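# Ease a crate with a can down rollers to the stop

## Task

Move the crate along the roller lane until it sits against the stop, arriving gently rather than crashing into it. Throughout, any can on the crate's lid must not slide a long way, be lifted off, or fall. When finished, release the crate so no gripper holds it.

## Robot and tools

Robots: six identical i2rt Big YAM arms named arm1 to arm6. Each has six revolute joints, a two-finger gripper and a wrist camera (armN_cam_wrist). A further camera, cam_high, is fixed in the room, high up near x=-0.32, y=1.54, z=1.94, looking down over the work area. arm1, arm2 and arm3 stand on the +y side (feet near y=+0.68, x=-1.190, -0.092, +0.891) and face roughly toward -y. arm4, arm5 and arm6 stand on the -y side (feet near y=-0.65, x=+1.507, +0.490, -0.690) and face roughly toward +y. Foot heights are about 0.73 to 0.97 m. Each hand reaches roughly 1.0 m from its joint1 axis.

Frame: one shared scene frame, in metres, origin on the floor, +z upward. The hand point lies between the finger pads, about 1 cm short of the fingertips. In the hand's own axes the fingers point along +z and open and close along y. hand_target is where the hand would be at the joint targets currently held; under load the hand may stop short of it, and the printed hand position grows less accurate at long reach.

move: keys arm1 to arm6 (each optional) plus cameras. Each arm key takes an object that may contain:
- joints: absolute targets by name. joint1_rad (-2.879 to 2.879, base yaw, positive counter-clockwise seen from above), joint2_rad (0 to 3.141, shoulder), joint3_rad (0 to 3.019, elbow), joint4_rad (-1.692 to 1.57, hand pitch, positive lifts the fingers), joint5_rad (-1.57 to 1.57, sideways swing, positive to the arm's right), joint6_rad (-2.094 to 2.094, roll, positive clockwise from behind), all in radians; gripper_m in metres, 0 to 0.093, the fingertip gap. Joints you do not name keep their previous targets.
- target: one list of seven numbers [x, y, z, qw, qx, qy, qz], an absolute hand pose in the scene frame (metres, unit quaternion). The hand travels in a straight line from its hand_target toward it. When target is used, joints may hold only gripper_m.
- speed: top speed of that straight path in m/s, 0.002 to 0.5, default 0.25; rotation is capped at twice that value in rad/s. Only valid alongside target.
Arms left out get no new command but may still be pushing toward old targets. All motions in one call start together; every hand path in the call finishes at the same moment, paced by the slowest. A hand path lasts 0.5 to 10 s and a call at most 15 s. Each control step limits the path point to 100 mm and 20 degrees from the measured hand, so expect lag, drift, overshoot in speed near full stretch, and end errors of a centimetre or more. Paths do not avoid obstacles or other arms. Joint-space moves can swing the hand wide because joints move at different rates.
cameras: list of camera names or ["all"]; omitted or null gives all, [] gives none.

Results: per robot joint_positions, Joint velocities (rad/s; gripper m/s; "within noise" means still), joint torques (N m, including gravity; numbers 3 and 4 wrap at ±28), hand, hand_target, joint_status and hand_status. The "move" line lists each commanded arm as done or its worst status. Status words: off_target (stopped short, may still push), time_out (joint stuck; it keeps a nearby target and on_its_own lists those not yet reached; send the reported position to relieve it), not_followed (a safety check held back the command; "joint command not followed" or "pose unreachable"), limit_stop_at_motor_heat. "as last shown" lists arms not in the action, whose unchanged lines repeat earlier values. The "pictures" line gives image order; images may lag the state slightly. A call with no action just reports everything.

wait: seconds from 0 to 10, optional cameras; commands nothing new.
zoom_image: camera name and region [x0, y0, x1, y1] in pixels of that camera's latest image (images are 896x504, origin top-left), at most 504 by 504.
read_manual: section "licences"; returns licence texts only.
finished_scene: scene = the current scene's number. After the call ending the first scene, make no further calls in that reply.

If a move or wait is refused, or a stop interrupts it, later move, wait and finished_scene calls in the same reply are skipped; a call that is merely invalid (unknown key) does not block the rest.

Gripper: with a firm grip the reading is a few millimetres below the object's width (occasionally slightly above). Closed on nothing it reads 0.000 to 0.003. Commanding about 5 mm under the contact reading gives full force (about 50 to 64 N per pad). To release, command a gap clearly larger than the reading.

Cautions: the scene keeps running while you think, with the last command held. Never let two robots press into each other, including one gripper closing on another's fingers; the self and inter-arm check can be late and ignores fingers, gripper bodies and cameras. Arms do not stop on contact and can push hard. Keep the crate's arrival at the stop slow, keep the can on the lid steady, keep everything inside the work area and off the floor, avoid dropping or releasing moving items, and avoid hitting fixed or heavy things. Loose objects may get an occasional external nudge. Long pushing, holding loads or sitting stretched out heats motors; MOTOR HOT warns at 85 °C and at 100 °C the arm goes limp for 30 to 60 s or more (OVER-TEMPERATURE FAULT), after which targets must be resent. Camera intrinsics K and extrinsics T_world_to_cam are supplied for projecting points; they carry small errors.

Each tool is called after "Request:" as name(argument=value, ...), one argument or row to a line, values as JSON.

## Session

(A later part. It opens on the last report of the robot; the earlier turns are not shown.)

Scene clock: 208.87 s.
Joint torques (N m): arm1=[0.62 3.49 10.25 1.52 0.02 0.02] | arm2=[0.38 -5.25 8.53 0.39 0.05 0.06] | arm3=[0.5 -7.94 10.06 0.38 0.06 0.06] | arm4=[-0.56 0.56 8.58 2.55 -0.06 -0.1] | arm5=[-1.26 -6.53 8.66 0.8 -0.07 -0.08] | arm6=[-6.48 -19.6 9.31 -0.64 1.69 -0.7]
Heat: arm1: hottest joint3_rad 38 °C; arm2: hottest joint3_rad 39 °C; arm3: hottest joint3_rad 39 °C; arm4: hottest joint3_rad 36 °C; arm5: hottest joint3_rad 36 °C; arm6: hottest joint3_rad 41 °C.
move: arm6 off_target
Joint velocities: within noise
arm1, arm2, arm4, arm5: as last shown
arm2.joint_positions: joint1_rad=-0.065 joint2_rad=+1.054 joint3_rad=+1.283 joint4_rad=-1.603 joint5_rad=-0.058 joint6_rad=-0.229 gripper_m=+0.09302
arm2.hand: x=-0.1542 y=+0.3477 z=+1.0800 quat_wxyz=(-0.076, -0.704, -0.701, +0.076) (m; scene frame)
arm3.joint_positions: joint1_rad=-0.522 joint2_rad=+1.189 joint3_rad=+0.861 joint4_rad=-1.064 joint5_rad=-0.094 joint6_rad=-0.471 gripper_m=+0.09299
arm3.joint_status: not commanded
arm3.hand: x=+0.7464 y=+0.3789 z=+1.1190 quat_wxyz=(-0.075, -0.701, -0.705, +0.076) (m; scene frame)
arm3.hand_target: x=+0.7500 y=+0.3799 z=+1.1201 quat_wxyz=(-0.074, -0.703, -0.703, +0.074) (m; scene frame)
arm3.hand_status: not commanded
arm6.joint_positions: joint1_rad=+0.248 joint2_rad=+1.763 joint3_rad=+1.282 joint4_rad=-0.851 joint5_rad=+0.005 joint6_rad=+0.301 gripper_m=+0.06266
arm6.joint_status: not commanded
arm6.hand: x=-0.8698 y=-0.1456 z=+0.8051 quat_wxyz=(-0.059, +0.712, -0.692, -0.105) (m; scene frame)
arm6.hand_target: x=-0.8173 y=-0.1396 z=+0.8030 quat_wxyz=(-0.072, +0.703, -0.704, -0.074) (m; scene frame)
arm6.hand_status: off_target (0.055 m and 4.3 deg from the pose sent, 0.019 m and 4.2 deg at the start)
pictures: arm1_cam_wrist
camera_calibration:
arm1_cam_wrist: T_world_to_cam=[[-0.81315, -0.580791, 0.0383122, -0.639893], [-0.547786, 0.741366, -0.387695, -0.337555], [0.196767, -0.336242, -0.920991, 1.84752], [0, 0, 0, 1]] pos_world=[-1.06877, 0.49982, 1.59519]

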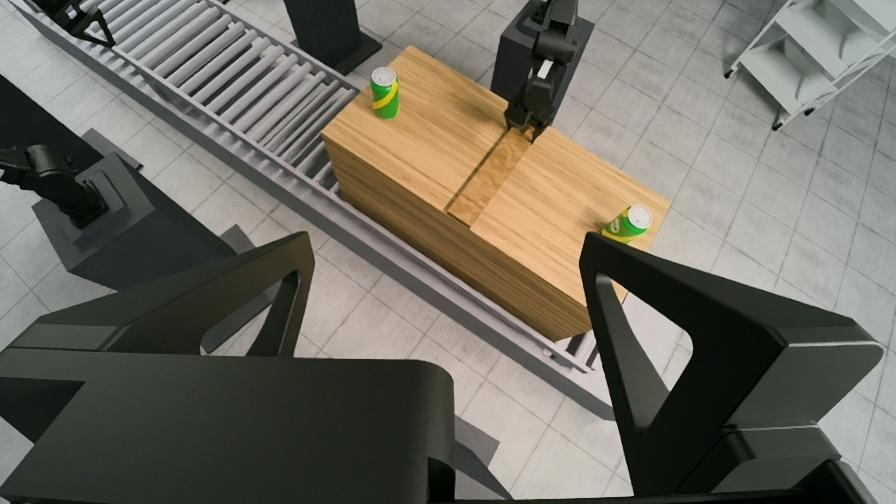

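Request:
move(
  arm6={"target":[-0.885,-0.138,0.801,-0.074,0.703,-0.703,-0.074],"speed":0.05},
  arm1={"joints":{"gripper_m":0.0}},
  cameras=["arm1_cam_wrist"],
)

Request:
zoom_image(
  camera="arm1_cam_wrist",
  region=[420, 180, 740, 430],
)

Scene clock: 223.53 s.
Joint torques (N m): arm1=[0.62 3.37 10.25 1.48 0.04 0.02] | arm2=[0.38 -5.19 8.44 0.31 0.04 0.05] | arm3=[0.38 -7.94 10.09 0.32 0.07 0.07] | arm4=[-0.79 0.56 8.57 2.56 -0.05 -0.09] | arm5=[-1.26 -6.53 8.66 0.8 -0.07 -0.08] | arm6=[-7.12 -21.95 8.39 -1.24 1.38 -0.76]
Heat: arm1: hottest joint3_rad 38 °C; arm2: hottest joint3_rad 39 °C; arm3: hottest joint3_rad 39 °C; arm4: hottest joint3_rad 36 °C; arm5: hottest joint3_rad 36 °C; arm6: hottest joint3_rad 40 °C.
move: arm1 done; arm6 off_target
Joint velocities: within noise
arm1.joint_positions: joint1_rad=+0.450 joint2_rad=+0.646 joint3_rad=+1.353 joint4_rad=-1.256 joint5_rad=-0.025 joint6_rad=-0.082 gripper_m=+0.00028
arm1.joint_status: all done
arm1.hand: x=-1.0494 y=+0.4575 z=+1.4761 quat_wxyz=(-0.422, -0.389, -0.781, +0.247) (m; scene frame)
arm1.hand_target: x=-1.0507 y=+0.4596 z=+1.4900 quat_wxyz=(-0.433, -0.386, -0.774, +0.254) (m; scene frame)
arm1.hand_status: not commanded
arm2, arm3, arm4: as last shown
arm5.joint_positions: joint1_rad=+0.434 joint2_rad=+1.044 joint3_rad=+0.830 joint4_rad=-1.143 joint5_rad=+0.091 joint6_rad=+0.349 gripper_m=+0.09298
arm5.joint_status: not commanded
arm5.hand: x=+0.3952 y=-0.3536 z=+1.1041 quat_wxyz=(-0.078, +0.703, -0.703, -0.080) (m; scene frame)
arm5.hand_target: x=+0.3998 y=-0.3600 z=+1.0999 quat_wxyz=(-0.074, +0.703, -0.703, -0.074) (m; scene frame)
arm5.hand_status: not commanded
arm6.joint_positions: joint1_rad=+0.385 joint2_rad=+1.826 joint3_rad=+1.362 joint4_rad=-0.861 joint5_rad=+0.036 joint6_rad=+0.434 gripper_m=+0.06266
arm6.joint_status: not commanded
arm6.hand: x=-0.9473 y=-0.1483 z=+0.8019 quat_wxyz=(-0.060, +0.711, -0.692, -0.110) (m; scene frame)
arm6.hand_target: x=-0.8884 y=-0.1408 z=+0.8006 quat_wxyz=(-0.072, +0.703, -0.704, -0.074) (m; scene frame)
arm6.hand_status: off_target (0.063 m and 4.7 deg from the pose sent, 0.017 m and 4.3 deg at the start)
pictures: arm1_cam_wrist
camera_calibration:
arm1_cam_wrist: T_world_to_cam=[[-0.81315, -0.580791, 0.0383122, -0.639893], [-0.547786, 0.741366, -0.387695, -0.337555], [0.196767, -0.336242, -0.920991, 1.84752], [0, 0, 0, 1]] pos_world=[-1.06877, 0.49982, 1.59519]

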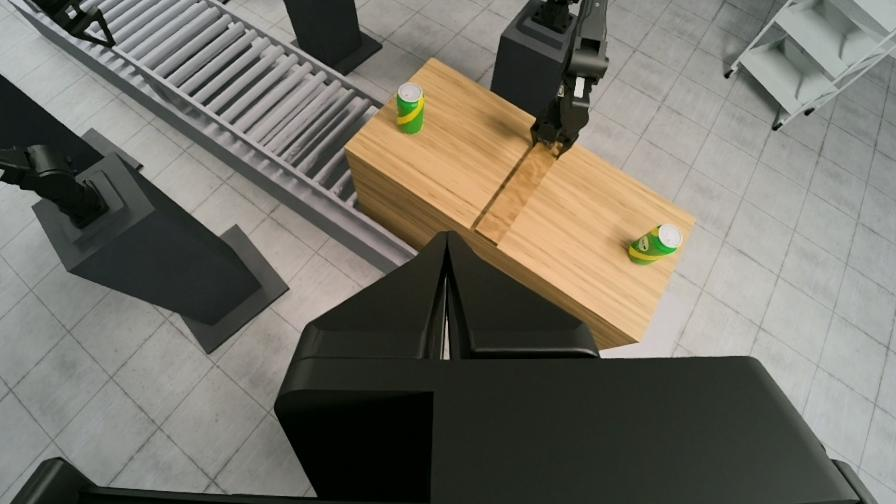

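Scaled by 1.575 from the camera's 896x504 image, which has a finer 1280x720 frame.

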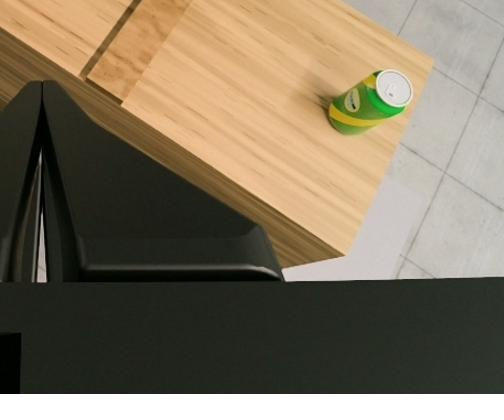

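Request:
move(
  arm6={"target":[-0.945,-0.139,0.8,-0.074,0.703,-0.703,-0.074],"speed":0.03},
  arm1={"joints":{"gripper_m":0.093}},
  cameras=["arm1_cam_wrist","cam_high"],
)

Request:
zoom_image(
  camera="cam_high",
  region=[480, 200, 660, 340],
)

Scene clock: 230.40 s.
Joint torques (N m): arm1=[0.38 3.19 10.22 1.44 0.03 0.01] | arm2=[0.44 -5.01 8.42 0.31 0.03 0.06] | arm3=[0.32 -7.88 10.09 0.28 0.06 0.06] | arm4=[-0.67 0.67 8.57 2.61 -0.06 -0.09] | arm5=[-1.32 -6.48 8.66 0.79 -0.06 -0.08] | arm6=[-5.54 -22.53 9.22 -1.63 1.37 -0.59]
Heat: arm1: hottest joint3_rad 38 °C; arm2: hottest joint3_rad 39 °C; arm3: hottest joint3_rad 39 °C; arm4: hottest joint3_rad 36 °C; arm5: hottest joint3_rad 36 °C; arm6: hottest joint3_rad 39 °C.
move: arm1 done; arm6 off_target
Joint velocities: within noise
arm1.joint_positions: joint1_rad=+0.450 joint2_rad=+0.646 joint3_rad=+1.353 joint4_rad=-1.256 joint5_rad=-0.025 joint6_rad=-0.082 gripper_m=+0.09292
arm1.joint_status: all done
arm1.hand: x=-1.0494 y=+0.4575 z=+1.4761 quat_wxyz=(-0.422, -0.389, -0.781, +0.247) (m; scene frame)
arm1.hand_target: x=-1.0507 y=+0.4596 z=+1.4900 quat_wxyz=(-0.433, -0.386, -0.774, +0.254) (m; scene frame)
arm1.hand_status: not commanded
arm2, arm3, arm4, arm5: as last shown
arm6.joint_positions: joint1_rad=+0.464 joint2_rad=+1.880 joint3_rad=+1.438 joint4_rad=-0.885 joint5_rad=+0.056 joint6_rad=+0.513 gripper_m=+0.06266
arm6.joint_status: not commanded
arm6.hand: x=-0.9966 y=-0.1499 z=+0.8002 quat_wxyz=(-0.061, +0.710, -0.692, -0.111) (m; scene frame)
arm6.hand_target: x=-0.9472 y=-0.1408 z=+0.8000 quat_wxyz=(-0.072, +0.703, -0.703, -0.075) (m; scene frame)
arm6.hand_status: off_target (0.053 m and 4.8 deg from the pose sent, 0.010 m and 4.7 deg at the start)
pictures: arm1_cam_wrist, cam_high
camera_calibration:
arm1_cam_wrist: T_world_to_cam=[[-0.81315, -0.580791, 0.0383122, -0.639893], [-0.547786, 0.741366, -0.387695, -0.337555], [0.196767, -0.336242, -0.920991, 1.84752], [0, 0, 0, 1]] pos_world=[-1.06877, 0.49982, 1.59519]

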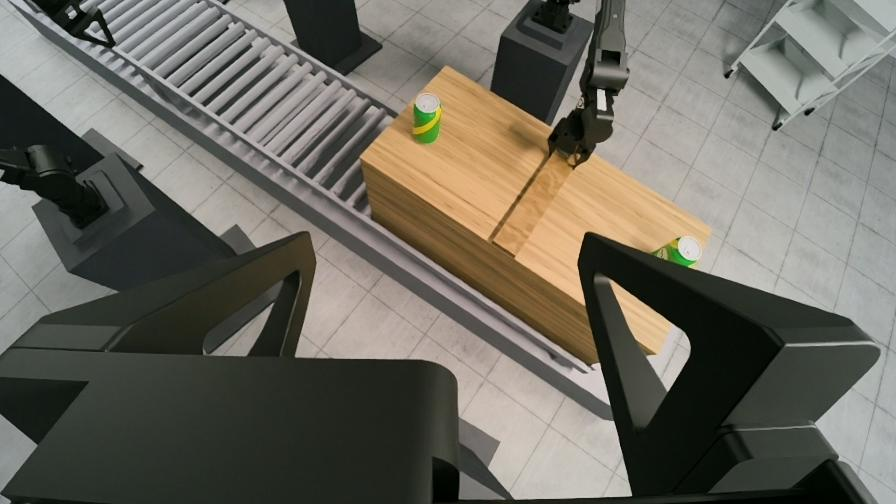

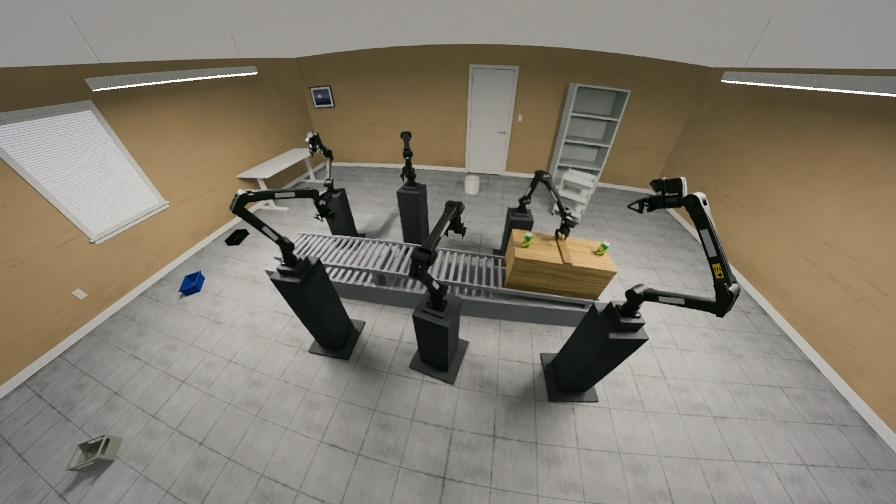

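Scaled by 2.800 from the camera's 896x504 image, which has a finer 1280x720 frame.

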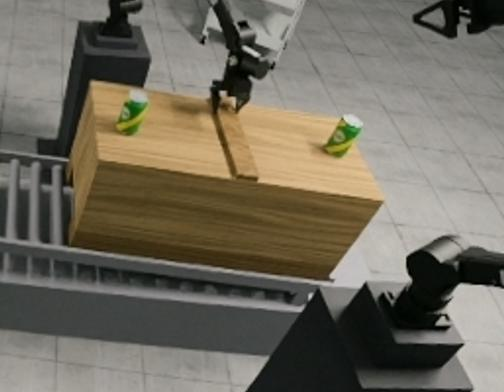

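Near. Creep more.

Request:
move(
  arm6={"target":[-0.975,-0.14,0.799,-0.074,0.703,-0.703,-0.074],"speed":0.025},
  cameras=["arm1_cam_wrist"],
)

Request:
zoom_image(
  camera="arm1_cam_wrist",
  region=[480, 220, 740, 430],
)

Scene clock: 237.13 s.
Joint torques (N m): arm1=[0.38 3.31 10.26 1.57 0.02 0] | arm2=[0.73 -4.72 8.5 0.35 0.03 0.06] | arm3=[0.44 -7.77 10.06 0.34 0.05 0.07] | arm4=[-0.62 0.5 8.57 2.58 -0.05 -0.1] | arm5=[-1.26 -6.59 8.65 0.79 -0.07 -0.08] | arm6=[-2.02 -20.89 11.41 -1.13 1.79 -0.2]
Heat: arm1: hottest joint3_rad 38 °C; arm2: hottest joint3_rad 39 °C; arm3: hottest joint3_rad 39 °C; arm4: hottest joint3_rad 36 °C; arm5: hottest joint3_rad 37 °C; arm6: hottest joint3_rad 39 °C.
move: arm6 off_target
Joint velocities: within noise
arm1, arm2, arm3, arm4, arm5: as last shown
arm6.joint_positions: joint1_rad=+0.467 joint2_rad=+1.892 joint3_rad=+1.461 joint4_rad=-0.916 joint5_rad=+0.057 joint6_rad=+0.518 gripper_m=+0.06267
arm6.joint_status: not commanded
arm6.hand: x=-0.9982 y=-0.1499 z=+0.8002 quat_wxyz=(-0.058, +0.710, -0.694, -0.101) (m; scene frame)
arm6.hand_target: x=-0.9753 y=-0.1406 z=+0.7994 quat_wxyz=(-0.074, +0.703, -0.703, -0.075) (m; scene frame)
arm6.hand_status: off_target (0.025 m and 3.8 deg from the pose sent, 0.024 m and 4.7 deg at the start)
pictures: arm1_cam_wrist
camera_calibration:
arm1_cam_wrist: T_world_to_cam=[[-0.81315, -0.580791, 0.0383122, -0.639893], [-0.547786, 0.741366, -0.387695, -0.337555], [0.196767, -0.336242, -0.920991, 1.84752], [0, 0, 0, 1]] pos_world=[-1.06877, 0.49982, 1.59519]

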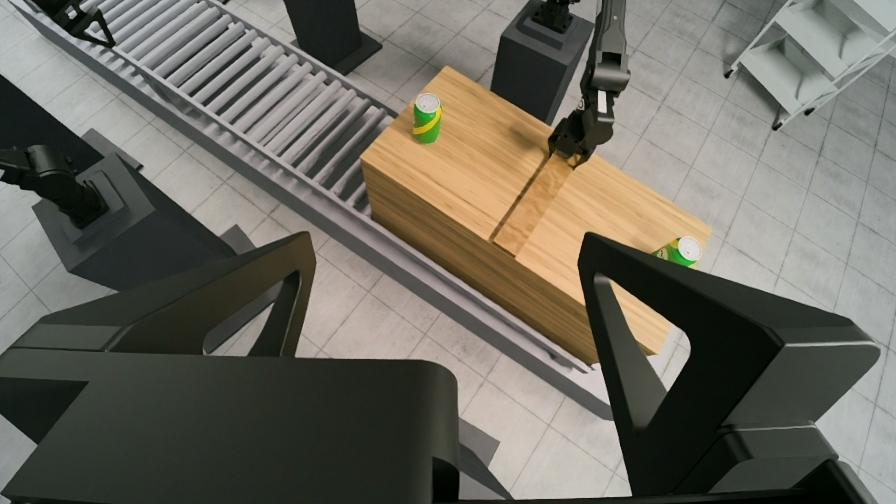

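Scaled by 1.938 from the camera's 896x504 image, which has a finer 1280x720 frame.

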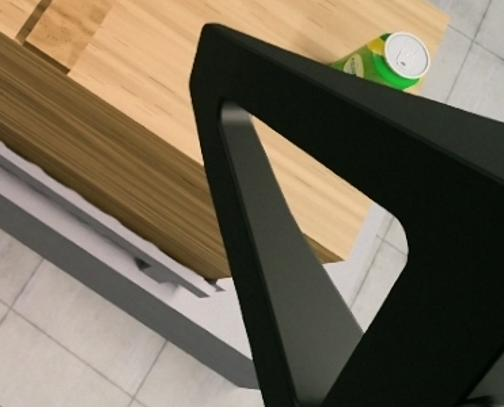

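Request:
move(
  arm6={"target":[-1.01,-0.14,0.799,-0.074,0.703,-0.703,-0.074],"speed":0.025},
  cameras=["arm1_cam_wrist"],
)

Scene clock: 247.70 s.
Joint torques (N m): arm1=[0.56 3.19 10.26 1.51 0.03 0.02] | arm2=[0.26 -5.07 8.68 0.28 0.03 0.05] | arm3=[0.26 -8 9.99 0.34 0.07 0.08] | arm4=[-0.56 0.44 8.54 2.56 -0.06 -0.1] | arm5=[-1.32 -6.53 8.65 0.8 -0.07 -0.08] | arm6=[1.55 -19.55 13.34 0.05 1.55 0.19]
Heat: arm1: hottest joint3_rad 38 °C; arm2: hottest joint3_rad 39 °C; arm3: hottest joint3_rad 39 °C; arm4: hottest joint3_rad 36 °C; arm5: hottest joint3_rad 37 °C; arm6: hottest joint3_rad 40 °C.
move: arm6 off_target
Joint velocities: within noise
arm1, arm2, arm3, arm5: as last shown
arm4.joint_positions: joint1_rad=+0.133 joint2_rad=+0.618 joint3_rad=+1.399 joint4_rad=-1.434 joint5_rad=-0.177 joint6_rad=+0.312 gripper_m=+0.09396
arm4.joint_status: not commanded
arm4.hand: x=+1.3937 y=-0.4464 z=+1.3061 quat_wxyz=(-0.124, +0.677, -0.588, -0.425) (m; scene frame)
arm4.hand_target: x=+1.3943 y=-0.4484 z=+1.3173 quat_wxyz=(-0.129, +0.673, -0.583, -0.436) (m; scene frame)
arm4.hand_status: not commanded
arm6.joint_positions: joint1_rad=+0.477 joint2_rad=+1.916 joint3_rad=+1.506 joint4_rad=-0.975 joint5_rad=+0.072 joint6_rad=+0.531 gripper_m=+0.06266
arm6.joint_status: not commanded
arm6.hand: x=-1.0022 y=-0.1498 z=+0.8012 quat_wxyz=(-0.060, +0.711, -0.696, -0.081) (m; scene frame)
arm6.hand_target: x=-1.0099 y=-0.1405 z=+0.7991 quat_wxyz=(-0.074, +0.704, -0.703, -0.076) (m; scene frame)
arm6.hand_status: off_target (0.013 m and 2.2 deg from the pose sent, 0.016 m and 3.8 deg at the start)
pictures: arm1_cam_wrist
camera_calibration:
arm1_cam_wrist: T_world_to_cam=[[-0.81315, -0.580791, 0.0383122, -0.639893], [-0.547786, 0.741366, -0.387695, -0.337555], [0.196767, -0.336242, -0.920991, 1.84752], [0, 0, 0, 1]] pos_world=[-1.06877, 0.49982, 1.59519]

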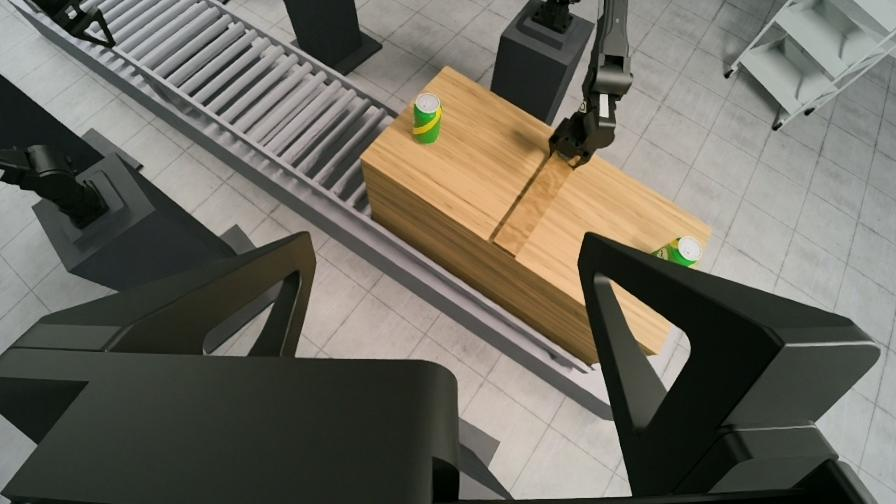

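Request:
move(
  arm6={"target":[-1.045,-0.14,0.799,-0.074,0.703,-0.703,-0.074],"speed":0.025},
  cameras=["arm1_cam_wrist"],
)

Request:
zoom_image(
  camera="arm1_cam_wrist",
  region=[520, 200, 740, 430],
)

Scene clock: 255.37 s.
Joint torques (N m): arm1=[0.32 3.43 10.24 1.39 0 0.03] | arm2=[0.26 -5.13 8.47 0.38 0.07 0.04] | arm3=[0.5 -7.82 10.03 0.34 0.06 0.06] | arm4=[-0.62 0.38 8.58 2.52 -0.05 -0.09] | arm5=[-1.32 -6.53 8.66 0.79 -0.06 -0.08] | arm6=[5.01 -18.73 15.31 1.16 0.83 0.49]
Heat: arm1: hottest joint3_rad 38 °C; arm2: hottest joint3_rad 39 °C; arm3: hottest joint3_rad 39 °C; arm4: hottest joint3_rad 36 °C; arm5: hottest joint3_rad 37 °C; arm6: hottest joint3_rad 41 °C.
move: arm6 off_target
Joint velocities: within noise
arm1, arm2, arm3, arm4, arm5: as last shown
arm6.joint_positions: joint1_rad=+0.485 joint2_rad=+1.944 joint3_rad=+1.550 joint4_rad=-1.036 joint5_rad=+0.096 joint6_rad=+0.552 gripper_m=+0.06265
arm6.joint_status: not commanded
arm6.hand: x=-1.0034 y=-0.1496 z=+0.8002 quat_wxyz=(-0.065, +0.707, -0.702, -0.058) (m; scene frame)
arm6.hand_target: x=-1.0438 y=-0.1432 z=+0.7998 quat_wxyz=(-0.073, +0.704, -0.703, -0.076) (m; scene frame)
arm6.hand_status: off_target (0.043 m and 2.1 deg from the pose sent, 0.044 m and 2.2 deg at the start)
pictures: arm1_cam_wrist
camera_calibration:
arm1_cam_wrist: T_world_to_cam=[[-0.81315, -0.580791, 0.0383122, -0.639893], [-0.547786, 0.741366, -0.387695, -0.337555], [0.196767, -0.336242, -0.920991, 1.84752], [0, 0, 0, 1]] pos_world=[-1.06877, 0.49982, 1.59519]

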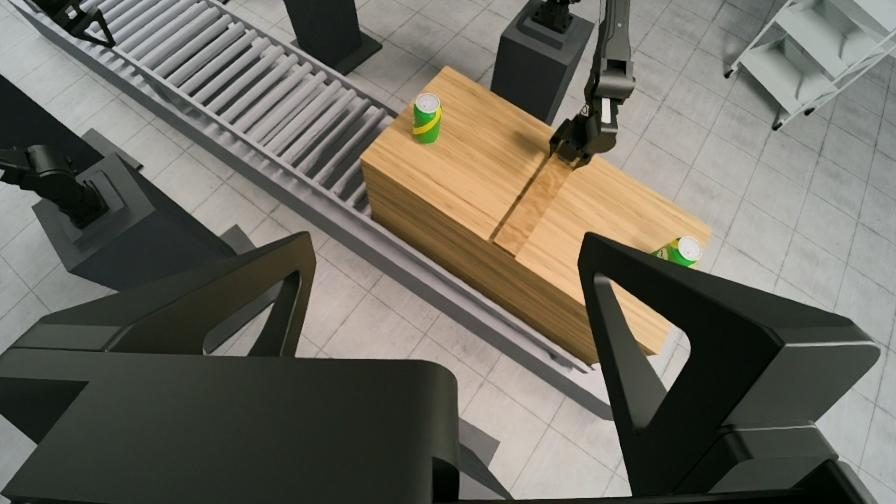

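Scaled by 2.191 from the camera's 896x504 image, which has a finer 1280x720 frame.

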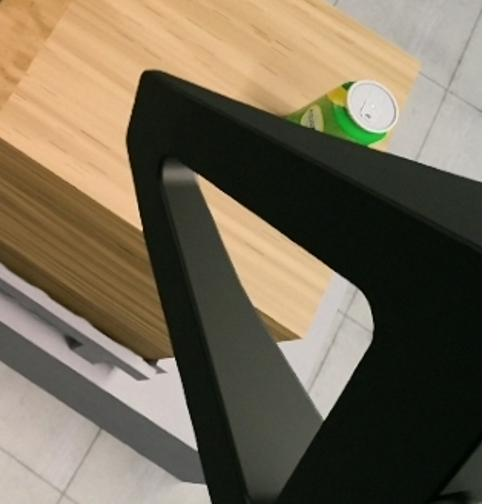

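Firmly at the stop. Ease, open, lift.

Request:
move(
  arm6={"target":[-1.01,-0.148,0.8,-0.065,0.707,-0.702,-0.058],"speed":0.05},
  cameras=[],
)

Request:
move(
  arm6={"joints":{"gripper_m":0.093}},
  cameras=[],
)

Request:
move(
  arm6={"target":[-1.0,-0.15,0.95,-0.074,0.703,-0.703,-0.074],"speed":0.2},
  cameras=["arm1_cam_wrist"],
)

Scene clock: 262.30 s.
Joint torques (N m): arm1=[0.85 3.55 10.32 1.5 0.03 0.03] | arm2=[0.62 -4.84 8.49 0.36 0.05 0.03] | arm3=[0.26 -7.88 10.02 0.34 0.07 0.07] | arm4=[-0.62 0.67 8.61 2.58 -0.06 -0.09] | arm5=[-1.26 -6.53 8.66 0.8 -0.07 -0.08] | arm6=[1.49 -22.07 10.8 0.55 0.45 0.02]
Heat: arm1: hottest joint3_rad 38 °C; arm2: hottest joint3_rad 39 °C; arm3: hottest joint3_rad 39 °C; arm4: hottest joint3_rad 36 °C; arm5: hottest joint3_rad 37 °C; arm6: hottest joint3_rad 43 °C.
move: arm6 done
Joint velocities: within noise
arm1, arm2, arm3, arm4, arm5: as last shown
arm6.joint_positions: joint1_rad=+0.481 joint2_rad=+1.944 joint3_rad=+1.550 joint4_rad=-1.038 joint5_rad=+0.088 joint6_rad=+0.549 gripper_m=+0.06265
arm6.joint_status: not commanded
arm6.hand: x=-1.0026 y=-0.1497 z=+0.8001 quat_wxyz=(-0.061, +0.707, -0.702, -0.058) (m; scene frame)
arm6.hand_target: x=-1.0100 y=-0.1481 z=+0.8001 quat_wxyz=(-0.065, +0.707, -0.702, -0.058) (m; scene frame)
arm6.hand_status: done (0.008 m and 0.4 deg from the pose sent, 0.007 m and 0.0 deg at the start)
pictures: none
No camera images: "cameras" was empty.

Scene clock: 262.93 s.
Joint torques (N m): arm1=[0.5 3.14 10.26 1.55 0.02 0.02] | arm2=[0.73 -5.07 8.34 0.28 0.05 0.05] | arm3=[0.44 -7.82 10.09 0.31 0.05 0.08] | arm4=[-0.62 0.44 8.55 2.54 -0.06 -0.1] | arm5=[-1.26 -6.53 8.66 0.79 -0.06 -0.08] | arm6=[1.2 -22.07 10.78 0.55 0.17 0.02]
Heat: arm1: hottest joint3_rad 38 °C; arm2: hottest joint3_rad 39 °C; arm3: hottest joint3_rad 39 °C; arm4: hottest joint3_rad 36 °C; arm5: hottest joint3_rad 37 °C; arm6: hottest joint3_rad 43 °C.
move: arm6 done
Joint velocities: within noise
arm1, arm3, arm4, arm5: as last shown
arm2.joint_positions: joint1_rad=-0.065 joint2_rad=+1.054 joint3_rad=+1.283 joint4_rad=-1.603 joint5_rad=-0.058 joint6_rad=-0.229 gripper_m=+0.09302
arm2.joint_status: not commanded
arm2.hand: x=-0.1542 y=+0.3477 z=+1.0800 quat_wxyz=(-0.076, -0.704, -0.701, +0.076) (m; scene frame)
arm2.hand_target: x=-0.1500 y=+0.3500 z=+1.0800 quat_wxyz=(-0.074, -0.703, -0.703, +0.074) (m; scene frame)
arm2.hand_status: not commanded
arm6.joint_positions: joint1_rad=+0.485 joint2_rad=+1.944 joint3_rad=+1.550 joint4_rad=-1.038 joint5_rad=+0.095 joint6_rad=+0.549 gripper_m=+0.09284
arm6.joint_status: all done
arm6.hand: x=-1.0032 y=-0.1501 z=+0.8001 quat_wxyz=(-0.064, +0.708, -0.701, -0.057) (m; scene frame)
arm6.hand_target: x=-1.0100 y=-0.1482 z=+0.8001 quat_wxyz=(-0.065, +0.707, -0.702, -0.058) (m; scene frame)
arm6.hand_status: not commanded
pictures: none
No camera images: "cameras" was empty.

Scene clock: 264.47 s.
Joint torques (N m): arm1=[0.67 3.19 10.36 1.54 0.03 0] | arm2=[1.03 -5.42 8.5 0.31 0.02 0.04] | arm3=[0.5 -7.94 10.07 0.34 0.06 0.07] | arm4=[-0.56 0.62 8.61 2.59 -0.06 -0.09] | arm5=[-1.26 -6.53 8.66 0.79 -0.07 -0.08] | arm6=[0.32 -20.6 13.96 0.38 0.17 -0.04]
Heat: arm1: hottest joint3_rad 38 °C; arm2: hottest joint3_rad 39 °C; arm3: hottest joint3_rad 39 °C; arm4: hottest joint3_rad 36 °C; arm5: hottest joint3_rad 37 °C; arm6: hottest joint3_rad 43 °C.
move: arm6 off_target
Joint velocities: within noise
arm1, arm2, arm4, arm5: as last shown
arm3.joint_positions: joint1_rad=-0.522 joint2_rad=+1.189 joint3_rad=+0.861 joint4_rad=-1.064 joint5_rad=-0.094 joint6_rad=-0.471 gripper_m=+0.09299
arm3.joint_status: not commanded
arm3.hand: x=+0.7464 y=+0.3789 z=+1.1190 quat_wxyz=(-0.075, -0.701, -0.705, +0.076) (m; scene frame)
arm3.hand_target: x=+0.7500 y=+0.3799 z=+1.1201 quat_wxyz=(-0.074, -0.703, -0.703, +0.074) (m; scene frame)
arm3.hand_status: not commanded
arm6.joint_positions: joint1_rad=+0.485 joint2_rad=+1.810 joint3_rad=+1.729 joint4_rad=-1.331 joint5_rad=+0.104 joint6_rad=+0.549 gripper_m=+0.09294
arm6.joint_status: not commanded
arm6.hand: x=-0.9954 y=-0.1606 z=+0.9404 quat_wxyz=(-0.071, +0.707, -0.701, -0.065) (m; scene frame)
arm6.hand_target: x=-0.9998 y=-0.1505 z=+0.9501 quat_wxyz=(-0.074, +0.703, -0.703, -0.074) (m; scene frame)
arm6.hand_status: off_target (0.015 m and 1.2 deg from the pose sent, 0.150 m and 2.3 deg at the start)
pictures: arm1_cam_wrist
camera_calibration:
arm1_cam_wrist: T_world_to_cam=[[-0.81315, -0.580791, 0.0383122, -0.639893], [-0.547786, 0.741366, -0.387695, -0.337555], [0.196767, -0.336242, -0.920991, 1.84752], [0, 0, 0, 1]] pos_world=[-1.06877, 0.49982, 1.59519]

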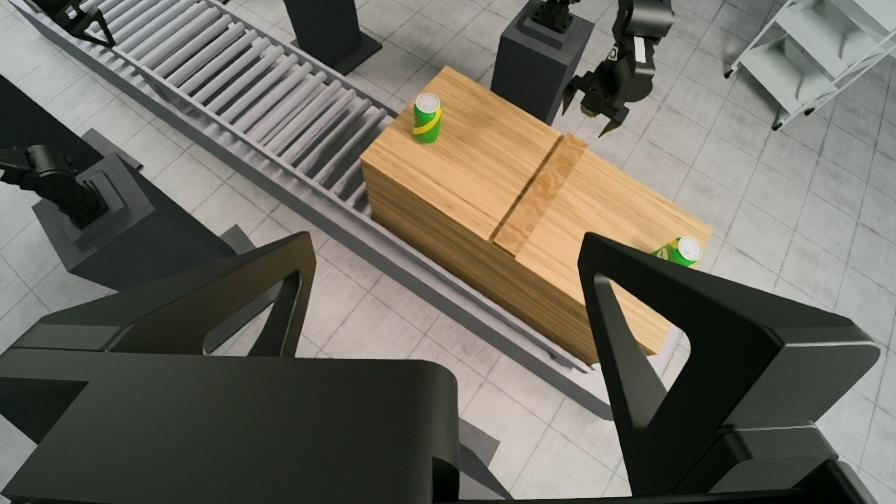

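Request:
finished_scene(
  scene=3,
)

The scene is finished: the task was done.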